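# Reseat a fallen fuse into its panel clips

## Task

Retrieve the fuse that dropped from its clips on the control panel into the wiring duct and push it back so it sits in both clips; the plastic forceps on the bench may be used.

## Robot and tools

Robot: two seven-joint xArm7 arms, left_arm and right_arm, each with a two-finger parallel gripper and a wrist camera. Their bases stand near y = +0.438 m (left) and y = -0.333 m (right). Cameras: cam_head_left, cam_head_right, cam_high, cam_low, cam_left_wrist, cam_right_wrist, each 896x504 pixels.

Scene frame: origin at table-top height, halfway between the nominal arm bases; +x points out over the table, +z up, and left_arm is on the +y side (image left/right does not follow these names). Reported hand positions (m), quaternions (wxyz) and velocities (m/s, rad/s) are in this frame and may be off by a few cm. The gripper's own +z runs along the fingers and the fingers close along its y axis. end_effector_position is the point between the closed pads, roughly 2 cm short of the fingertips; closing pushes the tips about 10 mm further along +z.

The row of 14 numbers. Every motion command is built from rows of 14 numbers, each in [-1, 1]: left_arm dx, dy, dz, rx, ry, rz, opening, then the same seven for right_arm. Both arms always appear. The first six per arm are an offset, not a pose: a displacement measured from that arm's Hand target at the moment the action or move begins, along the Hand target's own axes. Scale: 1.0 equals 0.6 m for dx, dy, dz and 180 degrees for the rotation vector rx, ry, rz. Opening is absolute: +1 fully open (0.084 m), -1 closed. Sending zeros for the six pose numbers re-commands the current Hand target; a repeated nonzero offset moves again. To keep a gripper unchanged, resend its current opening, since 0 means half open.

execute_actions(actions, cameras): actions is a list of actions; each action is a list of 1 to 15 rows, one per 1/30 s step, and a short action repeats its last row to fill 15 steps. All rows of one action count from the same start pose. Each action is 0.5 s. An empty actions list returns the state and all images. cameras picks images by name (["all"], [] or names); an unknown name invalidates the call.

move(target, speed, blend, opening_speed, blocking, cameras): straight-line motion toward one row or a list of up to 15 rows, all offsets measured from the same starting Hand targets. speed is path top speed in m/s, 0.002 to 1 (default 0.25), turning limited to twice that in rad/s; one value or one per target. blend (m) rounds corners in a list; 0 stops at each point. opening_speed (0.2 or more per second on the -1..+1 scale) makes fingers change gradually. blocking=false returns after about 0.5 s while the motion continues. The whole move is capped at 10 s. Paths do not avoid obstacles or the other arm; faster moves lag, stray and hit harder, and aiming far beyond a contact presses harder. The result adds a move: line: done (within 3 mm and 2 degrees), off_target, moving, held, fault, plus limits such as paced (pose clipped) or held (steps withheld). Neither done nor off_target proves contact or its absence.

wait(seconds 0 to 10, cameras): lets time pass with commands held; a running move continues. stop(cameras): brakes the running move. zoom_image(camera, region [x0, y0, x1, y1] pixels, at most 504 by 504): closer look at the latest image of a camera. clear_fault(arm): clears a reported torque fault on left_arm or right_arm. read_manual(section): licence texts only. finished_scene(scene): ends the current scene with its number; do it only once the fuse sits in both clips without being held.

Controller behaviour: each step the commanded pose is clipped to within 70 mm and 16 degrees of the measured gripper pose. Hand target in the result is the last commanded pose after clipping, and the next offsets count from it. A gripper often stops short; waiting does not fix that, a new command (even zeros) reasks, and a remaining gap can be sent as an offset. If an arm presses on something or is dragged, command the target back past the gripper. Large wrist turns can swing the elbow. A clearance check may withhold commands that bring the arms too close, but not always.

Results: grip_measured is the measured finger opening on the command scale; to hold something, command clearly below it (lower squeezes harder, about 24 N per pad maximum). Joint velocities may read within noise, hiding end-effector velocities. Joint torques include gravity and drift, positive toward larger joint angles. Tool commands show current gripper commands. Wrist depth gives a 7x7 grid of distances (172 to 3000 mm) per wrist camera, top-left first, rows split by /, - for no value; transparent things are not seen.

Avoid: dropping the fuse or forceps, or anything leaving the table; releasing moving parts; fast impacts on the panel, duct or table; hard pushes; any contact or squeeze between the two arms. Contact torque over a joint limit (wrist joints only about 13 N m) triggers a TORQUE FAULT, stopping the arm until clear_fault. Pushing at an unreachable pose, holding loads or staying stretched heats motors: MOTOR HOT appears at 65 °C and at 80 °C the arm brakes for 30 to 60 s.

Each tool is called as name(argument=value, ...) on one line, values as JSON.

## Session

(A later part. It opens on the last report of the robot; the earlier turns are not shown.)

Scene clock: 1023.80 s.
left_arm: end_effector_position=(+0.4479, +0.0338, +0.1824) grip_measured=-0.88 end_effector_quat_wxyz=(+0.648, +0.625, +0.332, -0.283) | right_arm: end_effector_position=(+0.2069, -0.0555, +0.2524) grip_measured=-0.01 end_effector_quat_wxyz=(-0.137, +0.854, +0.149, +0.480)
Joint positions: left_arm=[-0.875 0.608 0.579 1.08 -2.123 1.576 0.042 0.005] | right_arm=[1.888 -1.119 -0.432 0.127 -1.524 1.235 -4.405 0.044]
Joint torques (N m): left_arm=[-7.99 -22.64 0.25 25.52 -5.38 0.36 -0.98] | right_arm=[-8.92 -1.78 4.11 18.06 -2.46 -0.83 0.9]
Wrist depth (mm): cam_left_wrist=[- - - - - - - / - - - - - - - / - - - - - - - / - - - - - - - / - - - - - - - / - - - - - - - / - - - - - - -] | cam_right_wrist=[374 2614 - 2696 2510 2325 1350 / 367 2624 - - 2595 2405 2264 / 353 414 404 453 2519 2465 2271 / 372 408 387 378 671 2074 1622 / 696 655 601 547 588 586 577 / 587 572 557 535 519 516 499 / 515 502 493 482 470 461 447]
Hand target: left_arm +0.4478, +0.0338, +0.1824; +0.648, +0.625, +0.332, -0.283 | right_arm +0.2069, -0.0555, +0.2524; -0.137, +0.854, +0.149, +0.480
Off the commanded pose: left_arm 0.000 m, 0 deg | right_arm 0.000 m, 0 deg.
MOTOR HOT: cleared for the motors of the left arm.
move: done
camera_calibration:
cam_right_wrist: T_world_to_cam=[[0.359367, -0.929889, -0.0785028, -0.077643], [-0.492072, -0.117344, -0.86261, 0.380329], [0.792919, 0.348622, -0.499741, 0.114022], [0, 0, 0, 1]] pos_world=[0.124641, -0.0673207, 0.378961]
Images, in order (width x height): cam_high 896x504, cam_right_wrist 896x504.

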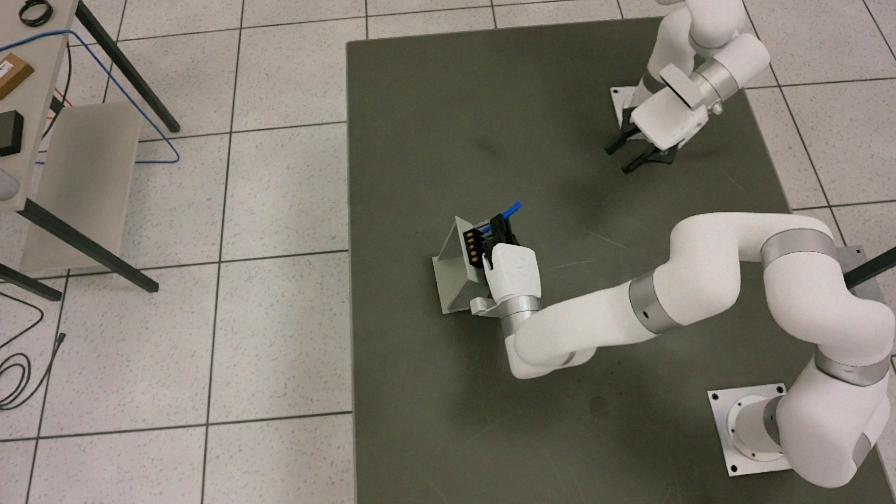

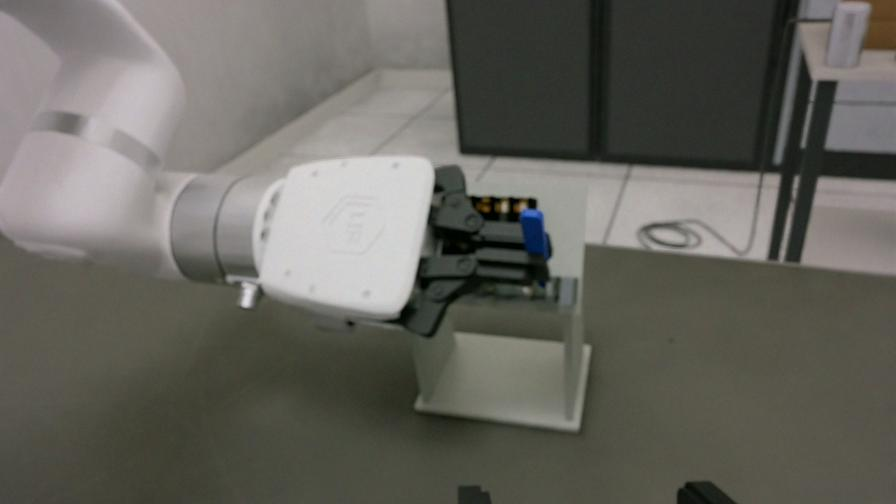

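move(target=[[0,0,-0.0115,0,0,0,-0.95,0,0,0,0,0,0,0],[-0.06,0,-0.0115,0,0,0,-0.95,0,0,0,0,0,0,0]], speed=0.05, cameras=["cam_right_wrist"])

zoom_image(camera="cam_right_wrist", region=[430, 180, 590, 320])

Scene clock: 1039.13 s.
left_arm: end_effector_position=(+0.4250, +0.0389, +0.2106) grip_measured=-0.88 end_effector_quat_wxyz=(+0.648, +0.625, +0.332, -0.283) | right_arm: end_effector_position=(+0.2069, -0.0555, +0.2524) grip_measured=-0.01 end_effector_quat_wxyz=(-0.137, +0.854, +0.149, +0.480)
Joint positions: left_arm=[-0.921 0.476 0.605 0.982 -2.083 1.529 0.041 0.005] | right_arm=[1.888 -1.119 -0.432 0.127 -1.524 1.235 -4.405 0.044]
Joint torques (N m): left_arm=[-4.49 -29.61 5.82 16.09 2.05 0.2 -0.88] | right_arm=[-9.03 -1.5 4.24 17.91 -2.49 -0.8 0.83]
Wrist depth (mm): cam_left_wrist=[- - - - - - - / - - - - - - - / - 375 - - - - - / - 432 2793 - - - - / 432 687 2727 2389 2805 2828 2886 / 559 2664 2782 2727 2760 2828 2886 / 2654 2664 2738 2696 2793 2793 2828] | cam_right_wrist=[351 2604 - 2685 2501 2302 1345 / 345 2644 - - 2634 2431 2257 / 346 375 361 369 2538 2439 2286 / 403 376 345 351 665 2014 1574 / 695 660 623 546 588 584 575 / 588 572 555 537 520 518 499 / 514 505 492 482 468 461 446]
Hand target: left_arm +0.4250, +0.0389, +0.2106; +0.648, +0.625, +0.332, -0.283 | right_arm +0.2069, -0.0555, +0.2524; -0.137, +0.854, +0.149, +0.480
Off the commanded pose: left_arm 0.000 m, 0 deg | right_arm 0.000 m, 0 deg.
move: done
camera_calibration:
cam_right_wrist: T_world_to_cam=[[0.359367, -0.929889, -0.0785028, -0.077643], [-0.492072, -0.117344, -0.86261, 0.380329], [0.792919, 0.348622, -0.499741, 0.114022], [0, 0, 0, 1]] pos_world=[0.124641, -0.0673207, 0.378961]
Images, in order (width x height): cam_right_wrist 896x504.

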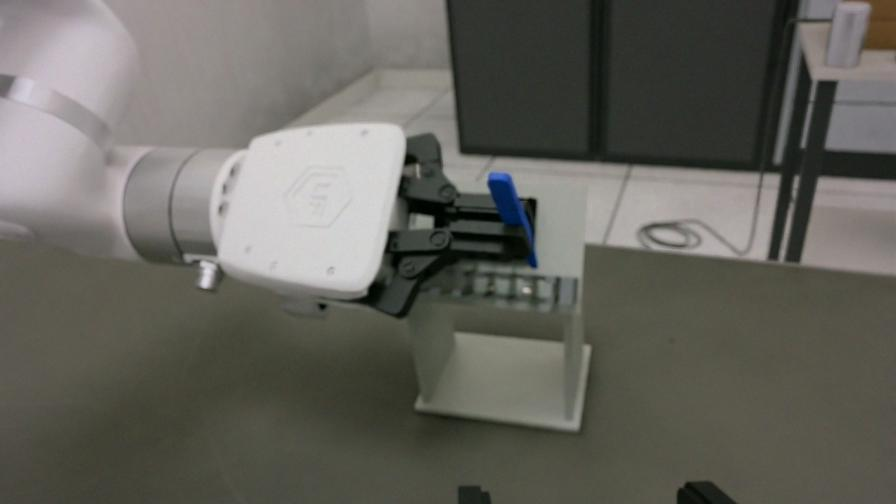

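Scaled by 3.150 from the camera's 896x504 image, which has a finer 1280x720 frame.

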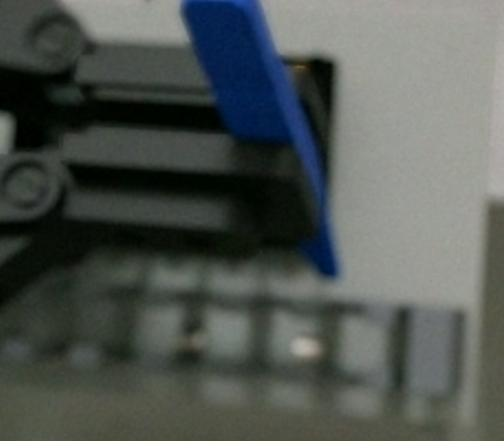

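move(target=[[-0.0107,-0.0262,-0.0492,0,0,0.0389,-0.755,0,0,0,0,0,0,0],[0.044,-0.0195,-0.0492,0,0,0.0389,-0.755,0,0,0,0,0,0,0]], speed=0.06, cameras=["cam_right_wrist","cam_left_wrist"])

zoom_image(camera="cam_right_wrist", region=[460, 260, 560, 324])

zoom_image(camera="cam_left_wrist", region=[520, 190, 700, 340])

Scene clock: 1072.13 s.
left_arm: end_effector_position=(+0.4299, +0.0689, +0.1827) grip_measured=-0.78 end_effector_quat_wxyz=(+0.664, +0.644, +0.293, -0.243) | right_arm: end_effector_position=(+0.2069, -0.0555, +0.2524) grip_measured=-0.01 end_effector_quat_wxyz=(-0.137, +0.854, +0.149, +0.480)
Joint positions: left_arm=[-0.866 0.55 0.625 0.972 -2.062 1.63 0.205 0.01] | right_arm=[1.888 -1.119 -0.432 0.127 -1.524 1.235 -4.405 0.044]
Joint torques (N m): left_arm=[4.4 -21.25 2.78 22.75 -5.19 3.87 -0.47] | right_arm=[-9.08 -1.52 4.12 18.01 -2.33 -0.9 0.92]
Wrist depth (mm): cam_left_wrist=[- 184 - - - - - / 186 213 - - - - - / 212 264 - - - - - / 243 314 - - - - - / 293 388 - - - - - / 357 - 2727 2782 - 2793 2851 / 499 2717 2727 2771 - 2805 2839] | cam_right_wrist=[391 2595 - 2614 2448 2340 1348 / 383 2654 - - 2595 2439 2271 / 379 417 397 2760 2519 2414 2309 / 389 397 379 381 668 2044 1593 / 700 622 383 548 588 585 575 / 588 572 556 536 521 516 497 / 515 502 493 482 469 461 447]
Hand target: left_arm +0.4299, +0.0689, +0.1827; +0.664, +0.644, +0.293, -0.243 | right_arm +0.2069, -0.0555, +0.2524; -0.137, +0.854, +0.149, +0.480
Off the commanded pose: left_arm 0.000 m, 0 deg | right_arm 0.000 m, 0 deg.
move: done
camera_calibration:
cam_left_wrist: T_world_to_cam=[[0.689231, 0.0383303, 0.723527, -0.395925], [-0.72153, -0.0546333, 0.690224, 0.253269], [0.0659851, -0.997771, -0.00999855, 0.172536], [0, 0, 0, 1]] pos_world=[0.444241, 0.201164, 0.113375]
cam_right_wrist: T_world_to_cam=[[0.359367, -0.929889, -0.0785028, -0.077643], [-0.492072, -0.117344, -0.86261, 0.380329], [0.792919, 0.348622, -0.499741, 0.114022], [0, 0, 0, 1]] pos_world=[0.124641, -0.0673207, 0.378961]
Images, in order (width x height): cam_left_wrist 896x504, cam_right_wrist 896x504.

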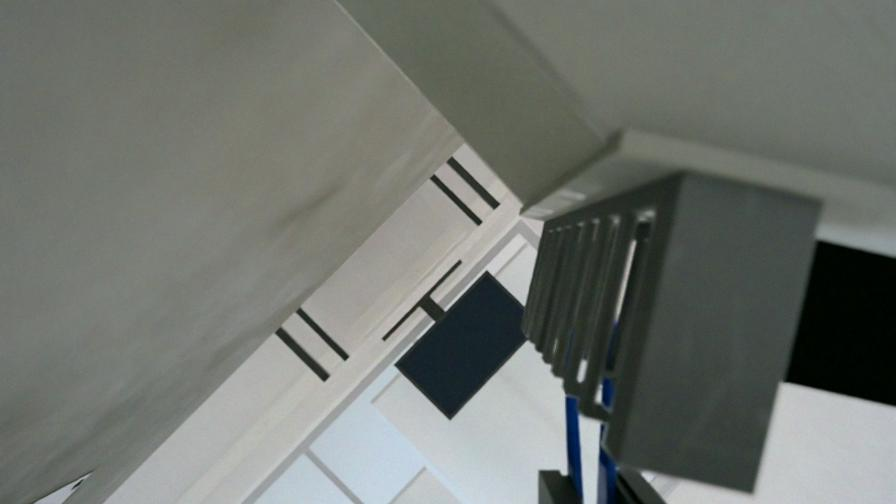

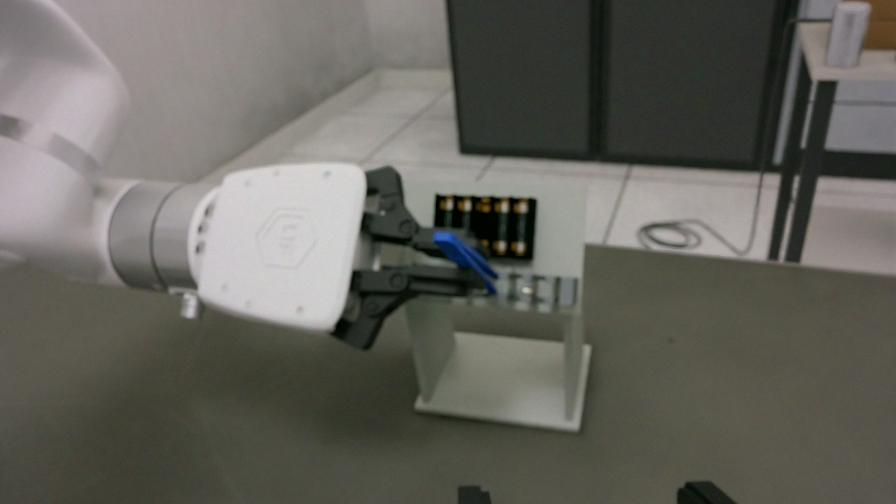

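Scaled by 5.040 from the camera's 896x504 image, which has a finer 1280x720 frame.

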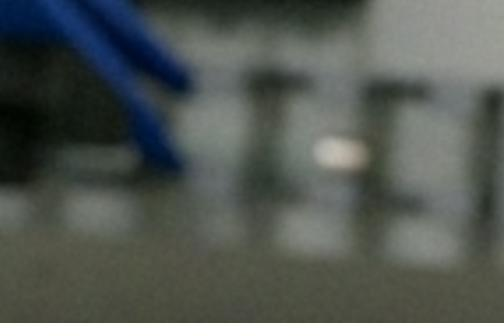

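Scaled by 2.800 from the camera's 896x504 image, which has a finer 1280x720 frame.

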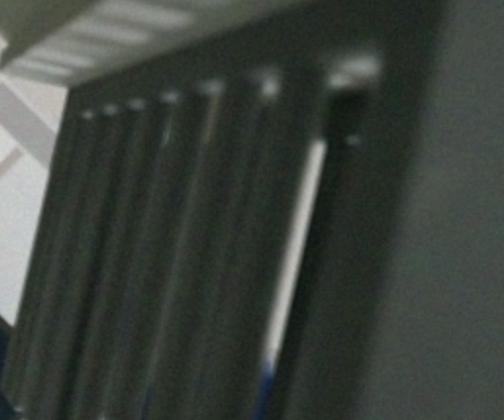

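move(target=[[0.0,-0.0017,0.0035,0,0,0,-0.755,0,0,0,0,0,0,0],[0.0205,-0.0017,0.0035,0,0,0,-0.755,0,0,0,0,0,0,0]], speed=0.04, cameras=["cam_right_wrist","cam_left_wrist"])

zoom_image(camera="cam_right_wrist", region=[460, 260, 560, 324])

zoom_image(camera="cam_left_wrist", region=[520, 190, 700, 340])

Scene clock: 1085.17 s.
left_arm: end_effector_position=(+0.4381, +0.0675, +0.1734) grip_measured=-0.78 end_effector_quat_wxyz=(+0.664, +0.644, +0.293, -0.243) | right_arm: end_effector_position=(+0.2069, -0.0555, +0.2524) grip_measured=-0.01 end_effector_quat_wxyz=(-0.137, +0.854, +0.149, +0.480)
Joint positions: left_arm=[-0.849 0.595 0.614 1.008 -2.076 1.645 0.204 0.01] | right_arm=[1.888 -1.119 -0.432 0.127 -1.524 1.235 -4.405 0.044]
Joint torques (N m): left_arm=[4.55 -22.54 3.15 22.61 -5.2 3.96 -0.48] | right_arm=[-8.97 -1.36 4.22 18.19 -2.67 -0.82 0.97]
Wrist depth (mm): cam_left_wrist=[- - - - - - - / - 187 - - - - - / 197 229 - - - - - / 224 273 - - - - - / 269 371 - - - - - / 334 491 - - - - - / 448 - 2782 2727 - 2816 2851] | cam_right_wrist=[389 2566 - 2675 2501 2317 1350 / 388 2634 - - 2624 2448 2279 / 379 2431 2851 2771 2501 2474 2279 / 400 411 393 396 671 2044 1593 / 681 626 392 548 588 584 574 / 587 572 557 536 523 517 499 / 516 503 494 483 469 462 448]
Hand target: left_arm +0.4381, +0.0675, +0.1733; +0.664, +0.644, +0.293, -0.243 | right_arm +0.2069, -0.0555, +0.2524; -0.137, +0.854, +0.149, +0.480
Off the commanded pose: left_arm 0.000 m, 0 deg | right_arm 0.000 m, 0 deg.
move: done
camera_calibration:
cam_left_wrist: T_world_to_cam=[[0.689231, 0.0383303, 0.723527, -0.394791], [-0.72153, -0.0546333, 0.690224, 0.265523], [0.0659851, -0.997771, -0.00999855, 0.170405], [0, 0, 0, 1]] pos_world=[0.452441, 0.199664, 0.104075]
cam_right_wrist: T_world_to_cam=[[0.359367, -0.929889, -0.0785028, -0.077643], [-0.492072, -0.117344, -0.86261, 0.380329], [0.792919, 0.348622, -0.499741, 0.114022], [0, 0, 0, 1]] pos_world=[0.124641, -0.0673207, 0.378961]
Images, in order (width x height): cam_left_wrist 896x504, cam_right_wrist 896x504.

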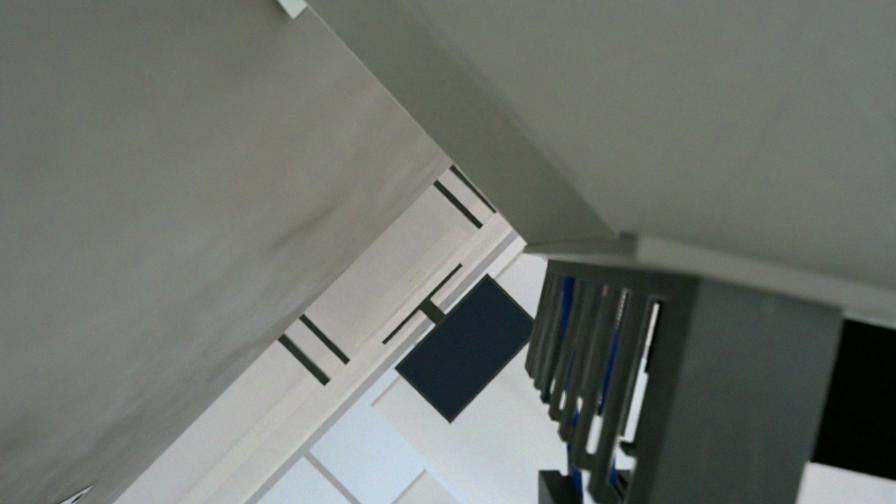

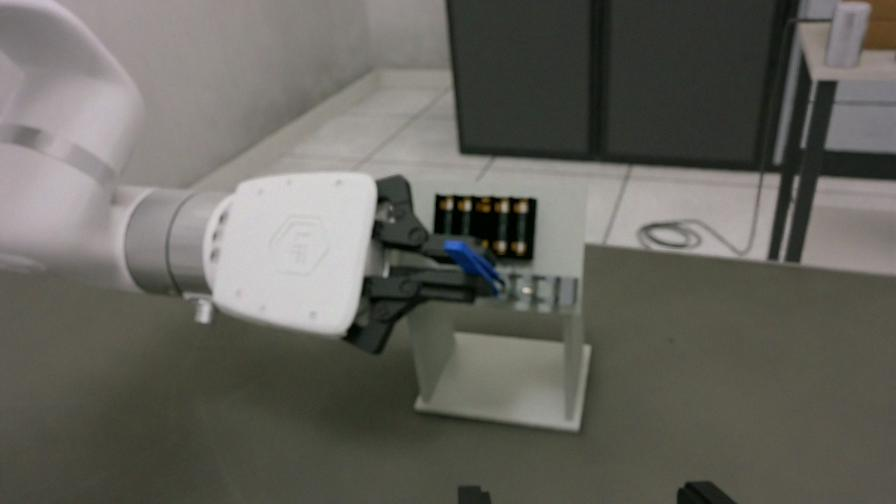

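Scaled by 5.040 from the camera's 896x504 image, which has a finer 1280x720 frame.

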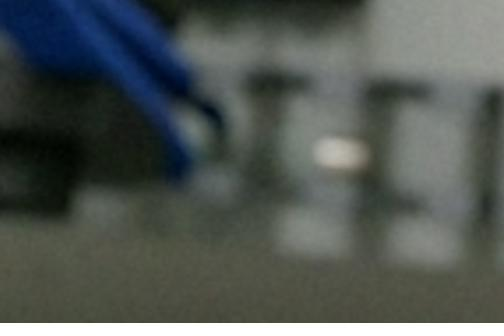

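Scaled by 2.800 from the camera's 896x504 image, which has a finer 1280x720 frame.

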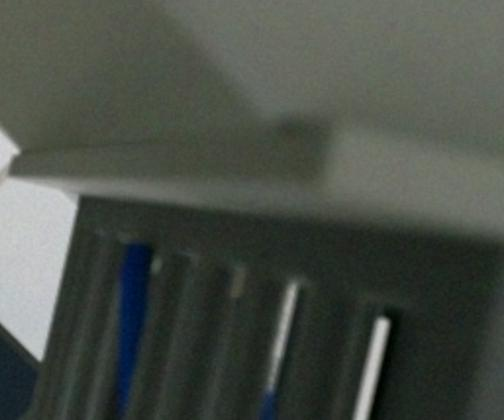

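move(target=[0.0015,-0.001,0.0025,0,0,0,-0.755,0,0,0,0,0,0,0], speed=0.04)

move(target=[0,0,0,0,0,0,-0.95,0,0,0,0,0,0,0], speed=0.03, opening_speed=0.4, cameras=["cam_right_wrist"])

zoom_image(camera="cam_right_wrist", region=[460, 260, 560, 324])

move(target=[-0.013,-0.0026,0,0,0,0,-0.95,0,0,0,0,0,0,0], speed=0.03, cameras=["cam_left_wrist","cam_right_wrist"])

zoom_image(camera="cam_right_wrist", region=[460, 260, 560, 324])

zoom_image(camera="cam_left_wrist", region=[520, 190, 700, 340])

Scene clock: 1099.03 s.
left_arm: end_effector_position=(+0.4385, +0.0660, +0.1723) grip_measured=-0.78 end_effector_quat_wxyz=(+0.664, +0.644, +0.293, -0.243) | right_arm: end_effector_position=(+0.2069, -0.0555, +0.2524) grip_measured=-0.01 end_effector_quat_wxyz=(-0.137, +0.854, +0.149, +0.480)
Joint positions: left_arm=[-0.849 0.6 0.612 1.011 -2.08 1.644 0.205 0.01] | right_arm=[1.888 -1.119 -0.432 0.127 -1.524 1.235 -4.405 0.044]
Joint torques (N m): left_arm=[-4.68 -22.16 3.24 22.77 -5.13 0.07 0.48] | right_arm=[-9.44 -1.07 4.06 17.97 -2.57 -0.79 0.93]
Wrist depth (mm): cam_left_wrist=[- - - - - - - / - - - - - - - / 195 229 - - - - - / 221 270 - - - - - / 267 367 - - - - - / 330 486 - - - - - / 444 - 2760 2738 - 2816 -] | cam_right_wrist=[389 2654 - 2634 2483 2302 1348 / 392 2614 - - 2585 2405 2249 / 378 2422 2886 2760 2510 2439 2294 / 392 410 395 431 670 2038 1589 / 683 623 393 548 589 585 574 / 586 569 556 536 521 518 498 / 515 503 494 482 469 461 447]
Hand target: left_arm +0.4384, +0.0660, +0.1723; +0.664, +0.644, +0.293, -0.243 | right_arm +0.2069, -0.0555, +0.2524; -0.137, +0.854, +0.149, +0.480
Off the commanded pose: left_arm 0.000 m, 0 deg | right_arm 0.000 m, 0 deg.
move: done

Scene clock: 1099.73 s.
left_arm: end_effector_position=(+0.4384, +0.0660, +0.1723) grip_measured=-0.88 end_effector_quat_wxyz=(+0.664, +0.644, +0.293, -0.243) | right_arm: end_effector_position=(+0.2069, -0.0555, +0.2524) grip_measured=-0.01 end_effector_quat_wxyz=(-0.137, +0.854, +0.149, +0.480)
Joint positions: left_arm=[-0.849 0.6 0.612 1.011 -2.08 1.644 0.205 0.005] | right_arm=[1.888 -1.119 -0.432 0.127 -1.524 1.235 -4.405 0.044]
Joint torques (N m): left_arm=[-4.93 -22.11 3.05 22.5 -5.35 0.14 0.35] | right_arm=[-9.3 -1.24 4.15 18.03 -2.54 -0.82 0.9]
Wrist depth (mm): cam_left_wrist=[- - - - - - - / - - - - - - - / 195 229 - - - - - / 221 270 - - - - - / 268 368 - - - - - / 330 486 - - - - - / 444 - 2760 2727 - 2805 -] | cam_right_wrist=[389 2624 - 2644 2431 2348 1340 / 391 2624 - - 2595 2439 2279 / 379 2414 2911 2717 2510 2457 2294 / 391 408 395 417 670 2062 1615 / 678 622 392 550 587 585 579 / 586 571 555 537 521 519 499 / 514 504 493 484 469 460 446]
Hand target: left_arm +0.4384, +0.0660, +0.1723; +0.664, +0.644, +0.293, -0.243 | right_arm +0.2069, -0.0555, +0.2524; -0.137, +0.854, +0.149, +0.480
Off the commanded pose: left_arm 0.000 m, 0 deg | right_arm 0.000 m, 0 deg.
move: done
camera_calibration:
cam_right_wrist: T_world_to_cam=[[0.359367, -0.929889, -0.0785028, -0.077643], [-0.492072, -0.117344, -0.86261, 0.380329], [0.792919, 0.348622, -0.499741, 0.114022], [0, 0, 0, 1]] pos_world=[0.124641, -0.0673207, 0.378961]
Images, in order (width x height): cam_right_wrist 896x504.

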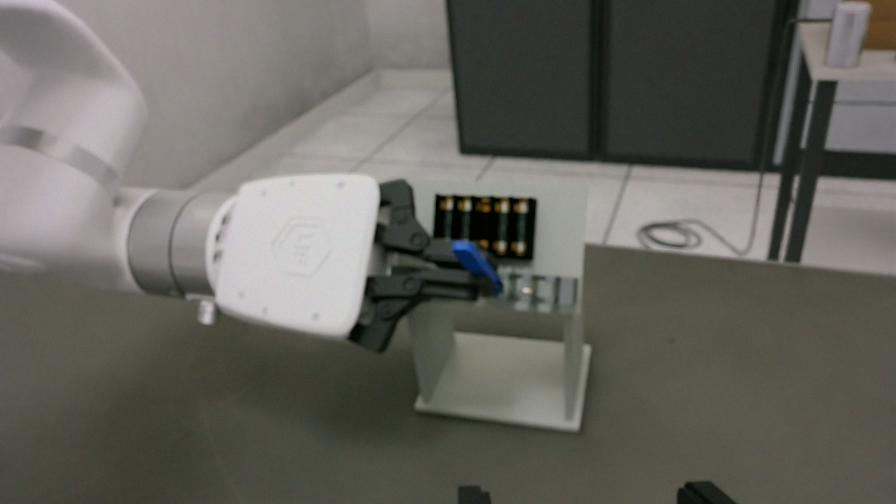

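Scaled by 5.040 from the camera's 896x504 image, which has a finer 1280x720 frame.

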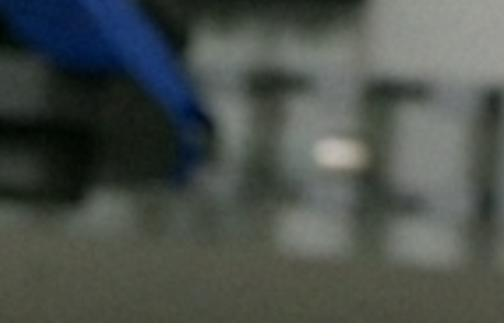

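Scene clock: 1100.50 s.
left_arm: end_effector_position=(+0.4318, +0.0655, +0.1766) grip_measured=-0.88 end_effector_quat_wxyz=(+0.664, +0.644, +0.293, -0.243) | right_arm: end_effector_position=(+0.2069, -0.0555, +0.2524) grip_measured=-0.01 end_effector_quat_wxyz=(-0.137, +0.854, +0.149, +0.480)
Joint positions: left_arm=[-0.862 0.573 0.616 0.986 -2.075 1.634 0.209 0.005] | right_arm=[1.888 -1.119 -0.432 0.127 -1.524 1.235 -4.405 0.044]
Joint torques (N m): left_arm=[-4.29 -29.21 6.4 14.09 1.7 0.36 0.86] | right_arm=[-9.08 -1.1 4.01 18.05 -2.5 -0.8 0.79]
Wrist depth (mm): cam_left_wrist=[- - - - - - - / - 202 - - - - - / 204 243 - - - - - / 233 305 - - - - - / 281 388 - - - - - / 349 503 2738 - - - - / 471 - 2782 2782 - 2828 2816] | cam_right_wrist=[387 2604 - 2727 2448 2294 1348 / 390 2634 - - 2595 2439 2257 / 375 2448 2899 2727 2519 2431 2286 / 383 403 387 391 670 2014 1593 / 680 617 385 550 589 586 575 / 587 571 554 536 522 517 501 / 518 505 494 482 468 461 446]
Hand target: left_arm +0.4318, +0.0655, +0.1766; +0.664, +0.644, +0.293, -0.243 | right_arm +0.2069, -0.0555, +0.2524; -0.137, +0.854, +0.149, +0.480
Off the commanded pose: left_arm 0.000 m, 0 deg | right_arm 0.000 m, 0 deg.
move: done
camera_calibration:
cam_left_wrist: T_world_to_cam=[[0.689283, 0.0383347, 0.723477, -0.392706], [-0.721481, -0.0546299, 0.690276, 0.258631], [0.065985, -0.997771, -0.00999766, 0.168857], [0, 0, 0, 1]] pos_world=[0.446141, 0.197664, 0.107275]
cam_right_wrist: T_world_to_cam=[[0.359367, -0.929889, -0.0785028, -0.077643], [-0.492072, -0.117344, -0.86261, 0.380329], [0.792919, 0.348622, -0.499741, 0.114022], [0, 0, 0, 1]] pos_world=[0.124641, -0.0673207, 0.378961]
Images, in order (width x height): cam_left_wrist 896x504, cam_right_wrist 896x504.

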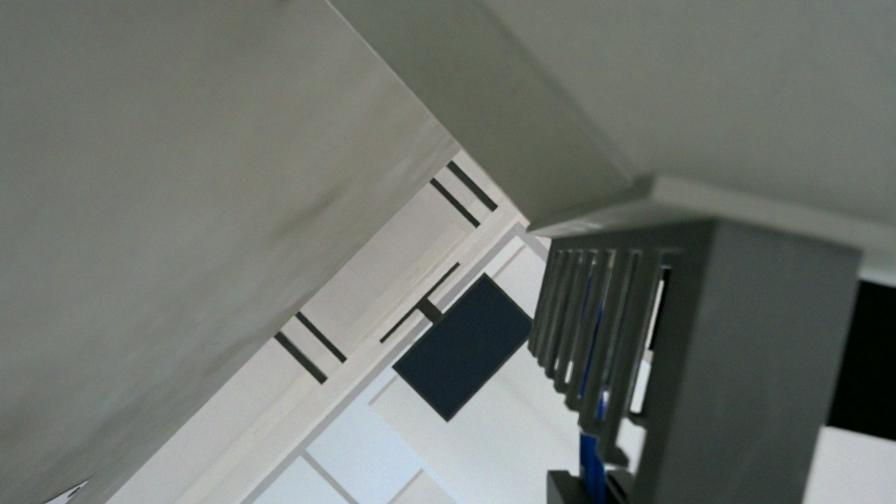

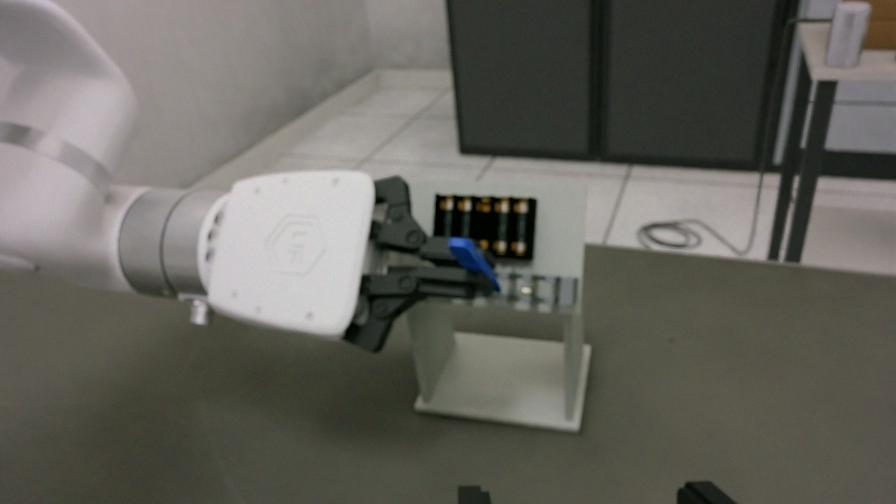

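Scaled by 5.040 from the camera's 896x504 image, which has a finer 1280x720 frame.

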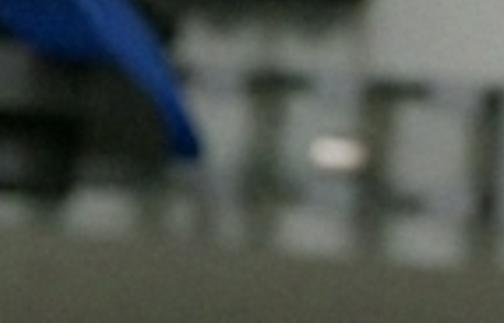

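Scaled by 2.800 from the camera's 896x504 image, which has a finer 1280x720 frame.

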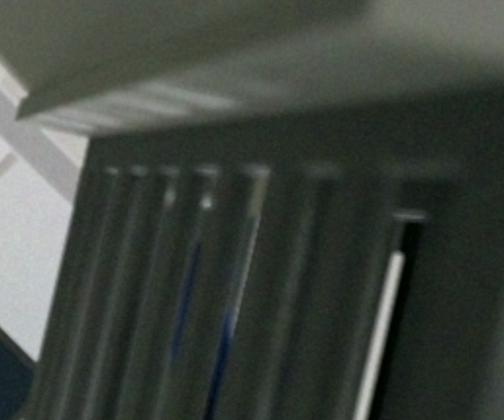

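move(target=[[-0.059,0.0247,0.0025,0,0,-0.0389,-0.755,0,0,0,0,0,0,0],[0.0155,0.0155,0.0025,0,0,-0.0389,-0.755,0,0,0,0,0,0,0]], speed=[0.1,0.05], cameras=["cam_right_wrist","cam_left_wrist"])

zoom_image(camera="cam_right_wrist", region=[460, 260, 560, 324])

zoom_image(camera="cam_left_wrist", region=[520, 190, 700, 340])

Scene clock: 1119.17 s.
left_arm: end_effector_position=(+0.4450, +0.0650, +0.1768) grip_measured=-0.78 end_effector_quat_wxyz=(+0.648, +0.625, +0.332, -0.283) | right_arm: end_effector_position=(+0.2069, -0.0555, +0.2524) grip_measured=-0.01 end_effector_quat_wxyz=(-0.137, +0.854, +0.149, +0.480)
Joint positions: left_arm=[-0.838 0.601 0.606 1.034 -2.075 1.635 0.067 0.01] | right_arm=[1.888 -1.119 -0.432 0.127 -1.524 1.235 -4.405 0.044]
Joint torques (N m): left_arm=[5.56 -22.23 3.25 22.84 -5.27 3.81 0.46] | right_arm=[-9.27 -1.17 4.25 18.08 -2.41 -0.81 0.98]
Wrist depth (mm): cam_left_wrist=[- - - - - - - / 181 196 - - - - - / 216 252 - - - - - / 254 306 - - - - - / 309 424 - - - - - / 428 - - - - - - / 696 - 2738 - - - -] | cam_right_wrist=[387 2624 - 2696 2457 2302 1345 / 385 2644 - - 2644 2414 2235 / 377 432 413 2760 2528 2405 2294 / 394 412 392 392 673 2099 1593 / 696 653 410 551 587 586 576 / 589 571 556 535 524 518 499 / 518 502 496 483 469 462 447]
Hand target: left_arm +0.4450, +0.0650, +0.1767; +0.648, +0.625, +0.332, -0.283 | right_arm +0.2069, -0.0555, +0.2524; -0.137, +0.854, +0.149, +0.480
Off the commanded pose: left_arm 0.000 m, 0 deg | right_arm 0.000 m, 0 deg.
move: done
camera_calibration:
cam_left_wrist: T_world_to_cam=[[0.772061, 0.0447982, 0.633968, -0.423368], [-0.632222, -0.0477956, 0.773312, 0.213232], [0.0649439, -0.997852, -0.00857867, 0.167685], [0, 0, 0, 1]] pos_world=[0.450786, 0.196483, 0.104946]
cam_right_wrist: T_world_to_cam=[[0.359367, -0.929889, -0.0785028, -0.077643], [-0.492072, -0.117344, -0.86261, 0.380329], [0.792919, 0.348622, -0.499741, 0.114022], [0, 0, 0, 1]] pos_world=[0.124641, -0.0673207, 0.378961]
Images, in order (width x height): cam_left_wrist 896x504, cam_right_wrist 896x504.

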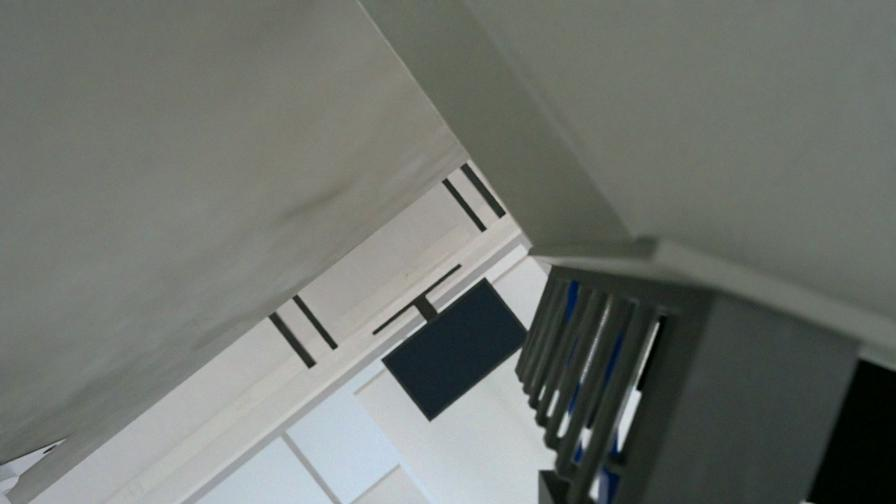

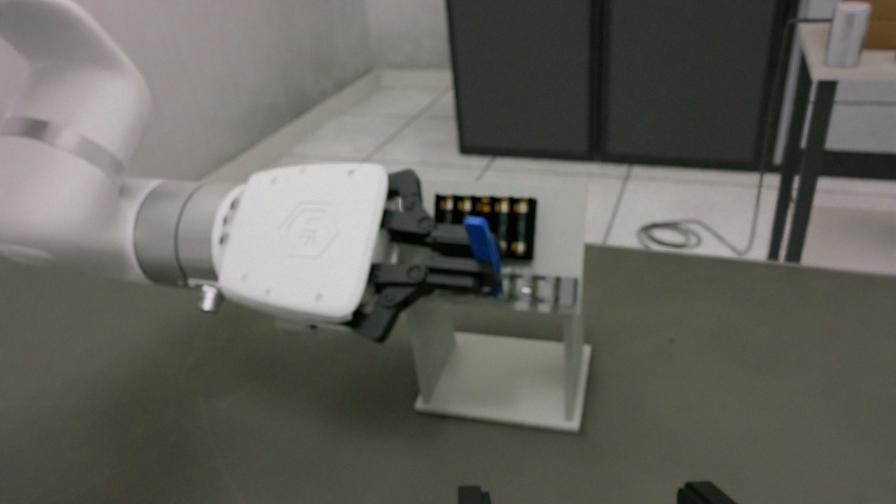

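Scaled by 5.040 from the camera's 896x504 image, which has a finer 1280x720 frame.

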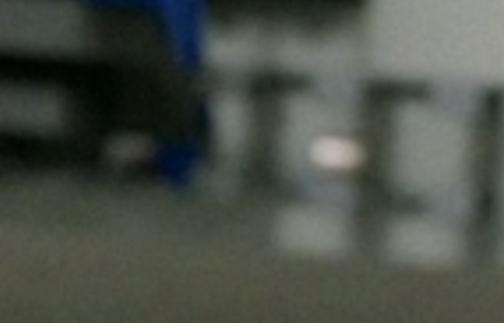

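Scaled by 2.800 from the camera's 896x504 image, which has a finer 1280x720 frame.

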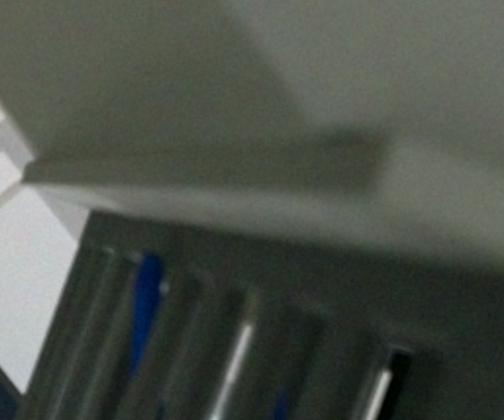

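move(target=[0,0.0012,0,0,0,0,-0.755,0,0,0,0,0,0,0], speed=0.03)

move(target=[0,0,0,0,0,0,-0.98,0,0,0,0,0,0,0], speed=0.03, opening_speed=0.4, cameras=["cam_right_wrist","cam_left_wrist"])

zoom_image(camera="cam_right_wrist", region=[460, 260, 560, 324])

zoom_image(camera="cam_left_wrist", region=[520, 190, 700, 340])

move(target=[-0.0188,-0.005,0,0,0,0,-0.98,0,0,0,0,0,0,0], speed=0.02, cameras=["cam_left_wrist","cam_right_wrist"])

zoom_image(camera="cam_right_wrist", region=[460, 260, 560, 324])

zoom_image(camera="cam_left_wrist", region=[520, 190, 700, 340])

Scene clock: 1136.60 s.
left_arm: end_effector_position=(+0.4456, +0.0650, +0.1772) grip_measured=-0.78 end_effector_quat_wxyz=(+0.648, +0.625, +0.332, -0.283) | right_arm: end_effector_position=(+0.2069, -0.0555, +0.2524) grip_measured=-0.01 end_effector_quat_wxyz=(-0.137, +0.854, +0.149, +0.480)
Joint positions: left_arm=[-0.838 0.601 0.606 1.035 -2.075 1.635 0.065 0.01] | right_arm=[1.888 -1.119 -0.432 0.127 -1.524 1.235 -4.405 0.044]
Joint torques (N m): left_arm=[3.86 -22.47 6.63 22.92 2.22 0.01 -0.39] | right_arm=[-9.51 -1 4.19 18.26 -2.4 -0.71 0.85]
Wrist depth (mm): cam_left_wrist=[- - - - - - - / 181 197 - - - - - / 217 253 - - - - - / 255 306 - - - - - / 309 425 - - - - - / 429 - - - - - - / 609 - 2749 - - - -] | cam_right_wrist=[390 2556 - 2696 2414 2325 1345 / 387 2614 - - 2575 2457 2271 / 377 432 412 2664 2483 2448 2294 / 394 413 392 392 671 2050 1574 / 696 652 409 551 591 586 577 / 589 569 555 535 524 518 499 / 514 504 493 482 467 461 448]
Hand target: left_arm +0.4456, +0.0650, +0.1772; +0.648, +0.625, +0.332, -0.283 | right_arm +0.2069, -0.0555, +0.2524; -0.137, +0.854, +0.149, +0.480
Off the commanded pose: left_arm 0.000 m, 0 deg | right_arm 0.000 m, 0 deg.
move: done

Scene clock: 1137.37 s.
left_arm: end_effector_position=(+0.4456, +0.0651, +0.1772) grip_measured=-0.88 end_effector_quat_wxyz=(+0.648, +0.625, +0.332, -0.283) | right_arm: end_effector_position=(+0.2069, -0.0555, +0.2524) grip_measured=-0.01 end_effector_quat_wxyz=(-0.137, +0.854, +0.149, +0.480)
Joint positions: left_arm=[-0.838 0.601 0.606 1.035 -2.075 1.635 0.065 0.005] | right_arm=[1.888 -1.119 -0.432 0.127 -1.524 1.235 -4.405 0.044]
Joint torques (N m): left_arm=[0.68 -24.39 5.66 22.36 2.12 0.36 -0.47] | right_arm=[-9.05 -1.21 4.28 18.33 -2.59 -0.71 0.94]
Wrist depth (mm): cam_left_wrist=[- - - - - - - / 181 197 - - - - - / 216 253 - - - - - / 254 306 - - - - - / 309 423 - - - - - / 428 - - - - - - / 608 - - - - - -] | cam_right_wrist=[389 2624 - 2706 2519 2249 1353 / 385 2634 - - 2624 2439 2257 / 378 433 413 2738 2556 2501 2302 / 395 413 392 397 668 2044 1604 / 697 650 408 552 588 584 577 / 587 576 555 534 522 517 498 / 517 502 493 483 469 460 448]
Hand target: left_arm +0.4456, +0.0650, +0.1772; +0.648, +0.625, +0.332, -0.283 | right_arm +0.2069, -0.0555, +0.2524; -0.137, +0.854, +0.149, +0.480
Off the commanded pose: left_arm 0.000 m, 0 deg | right_arm 0.000 m, 0 deg.
move: done
camera_calibration:
cam_left_wrist: T_world_to_cam=[[0.772057, 0.0447979, 0.633972, -0.424011], [-0.632226, -0.0477959, 0.773308, 0.213246], [0.0649439, -0.997852, -0.00857874, 0.167756], [0, 0, 0, 1]] pos_world=[0.451286, 0.196583, 0.105346]
cam_right_wrist: T_world_to_cam=[[0.359367, -0.929889, -0.0785028, -0.077643], [-0.492072, -0.117344, -0.86261, 0.380329], [0.792919, 0.348622, -0.499741, 0.114022], [0, 0, 0, 1]] pos_world=[0.124641, -0.0673207, 0.378961]
Images, in order (width x height): cam_left_wrist 896x504, cam_right_wrist 896x504.

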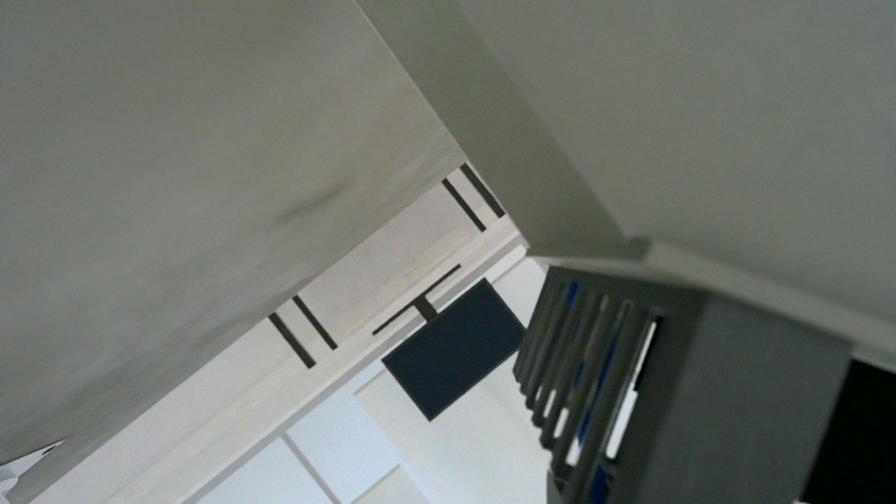

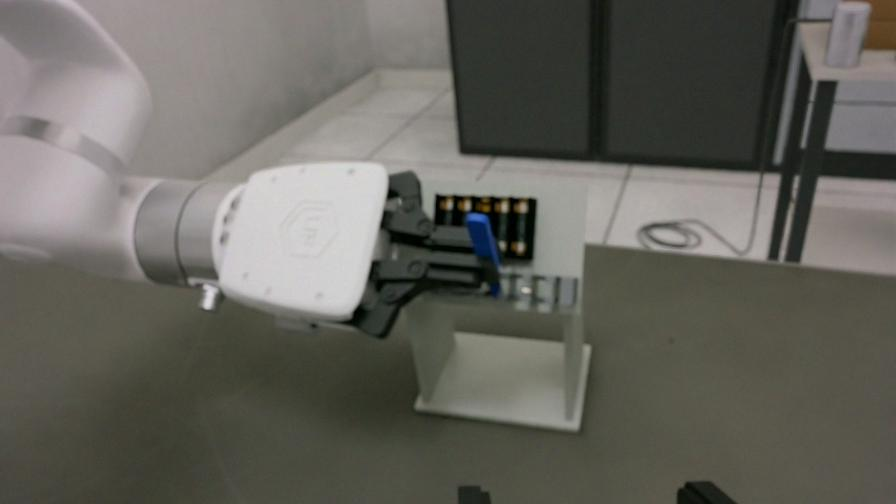

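Scaled by 5.040 from the camera's 896x504 image, which has a finer 1280x720 frame.

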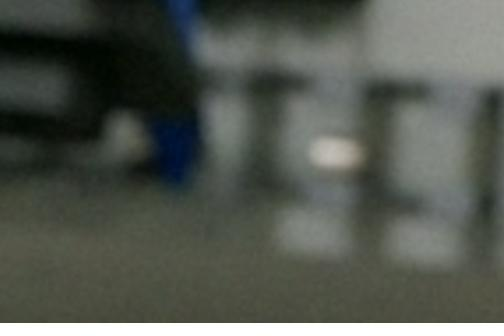

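Scaled by 2.800 from the camera's 896x504 image, which has a finer 1280x720 frame.

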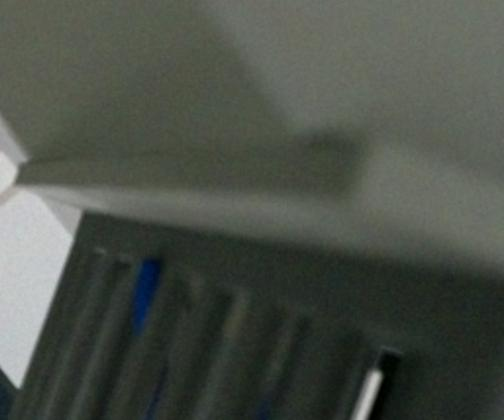

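Scene clock: 1138.23 s.
left_arm: end_effector_position=(+0.4363, +0.0643, +0.1841) grip_measured=-0.88 end_effector_quat_wxyz=(+0.648, +0.625, +0.332, -0.283) | right_arm: end_effector_position=(+0.2069, -0.0555, +0.2524) grip_measured=-0.01 end_effector_quat_wxyz=(-0.137, +0.854, +0.149, +0.480)
Joint positions: left_arm=[-0.856 0.56 0.612 0.999 -2.067 1.62 0.07 0.005] | right_arm=[1.888 -1.119 -0.432 0.127 -1.524 1.235 -4.405 0.044]
Joint torques (N m): left_arm=[-3.97 -29.92 6.11 14.7 2.03 0.22 0.96] | right_arm=[-9.43 -1 4.25 17.95 -2.47 -0.71 0.97]
Wrist depth (mm): cam_left_wrist=[- 186 - - - - - / 195 222 - - - - - / 233 289 - - - - - / 275 356 - - - - - / 335 460 - - - - - / 465 - 2760 - - - - / 672 - 2760 2760 - 2839 2839] | cam_right_wrist=[383 2624 - 2664 2474 2340 1345 / 379 2644 - - 2566 2422 2271 / 373 416 398 2749 2492 2474 2279 / 398 402 382 376 666 2080 1604 / 700 649 385 551 589 585 577 / 586 571 553 534 523 518 500 / 515 503 493 483 470 461 447]
Hand target: left_arm +0.4363, +0.0643, +0.1842; +0.648, +0.625, +0.332, -0.283 | right_arm +0.2069, -0.0555, +0.2524; -0.137, +0.854, +0.149, +0.480
Off the commanded pose: left_arm 0.000 m, 0 deg | right_arm 0.000 m, 0 deg.
move: done
camera_calibration:
cam_left_wrist: T_world_to_cam=[[0.772057, 0.0447979, 0.633972, -0.421238], [-0.632226, -0.0477959, 0.773308, 0.20192], [0.0649439, -0.997852, -0.00857874, 0.167722], [0, 0, 0, 1]] pos_world=[0.441986, 0.195883, 0.112346]
cam_right_wrist: T_world_to_cam=[[0.359367, -0.929889, -0.0785028, -0.077643], [-0.492072, -0.117344, -0.86261, 0.380329], [0.792919, 0.348622, -0.499741, 0.114022], [0, 0, 0, 1]] pos_world=[0.124641, -0.0673207, 0.378961]
Images, in order (width x height): cam_left_wrist 896x504, cam_right_wrist 896x504.

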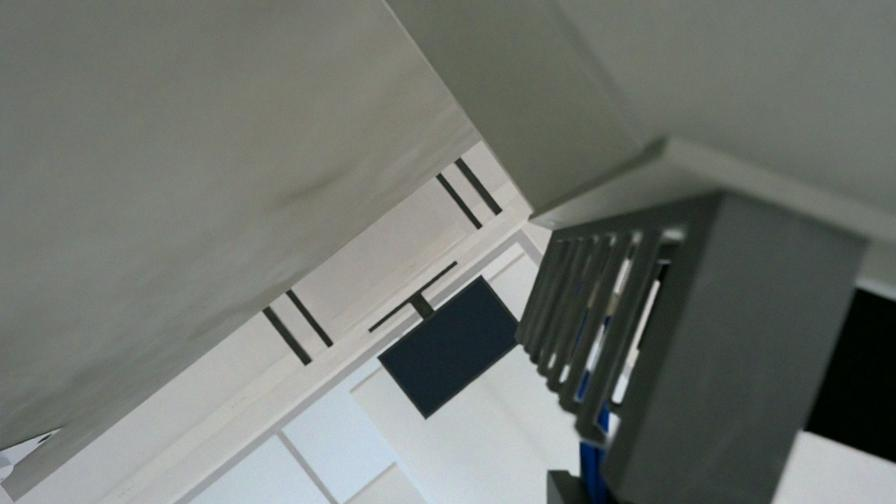

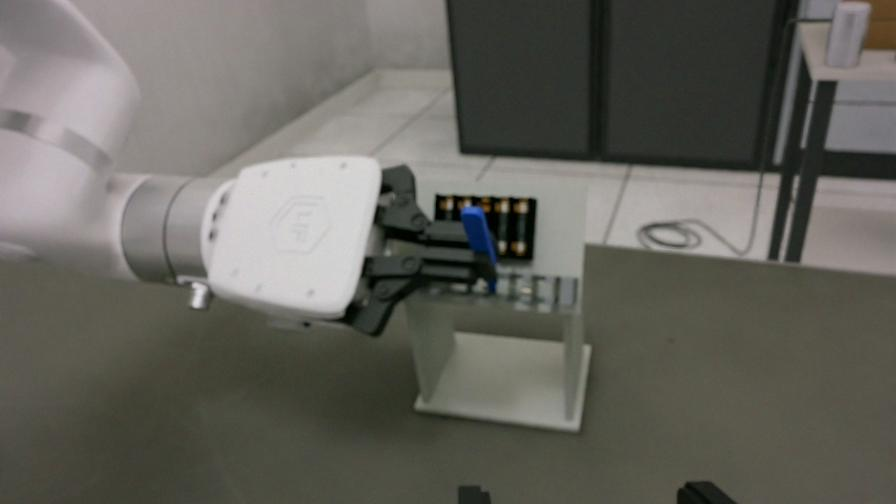

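Scaled by 5.040 from the camera's 896x504 image, which has a finer 1280x720 frame.

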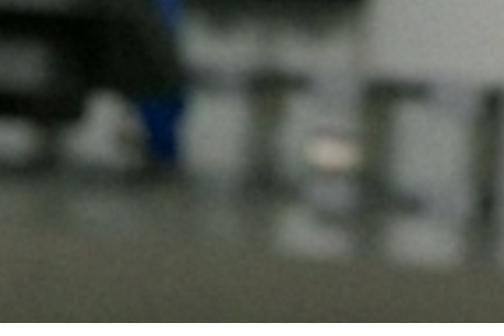

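Scaled by 2.800 from the camera's 896x504 image, which has a finer 1280x720 frame.

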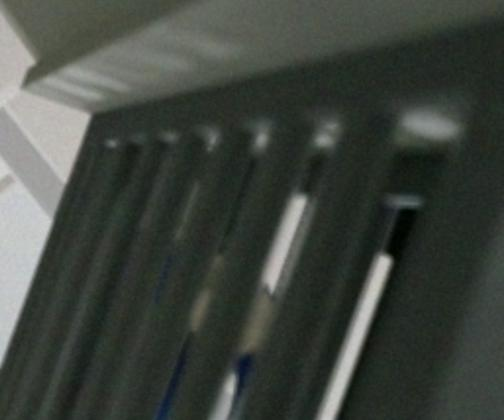

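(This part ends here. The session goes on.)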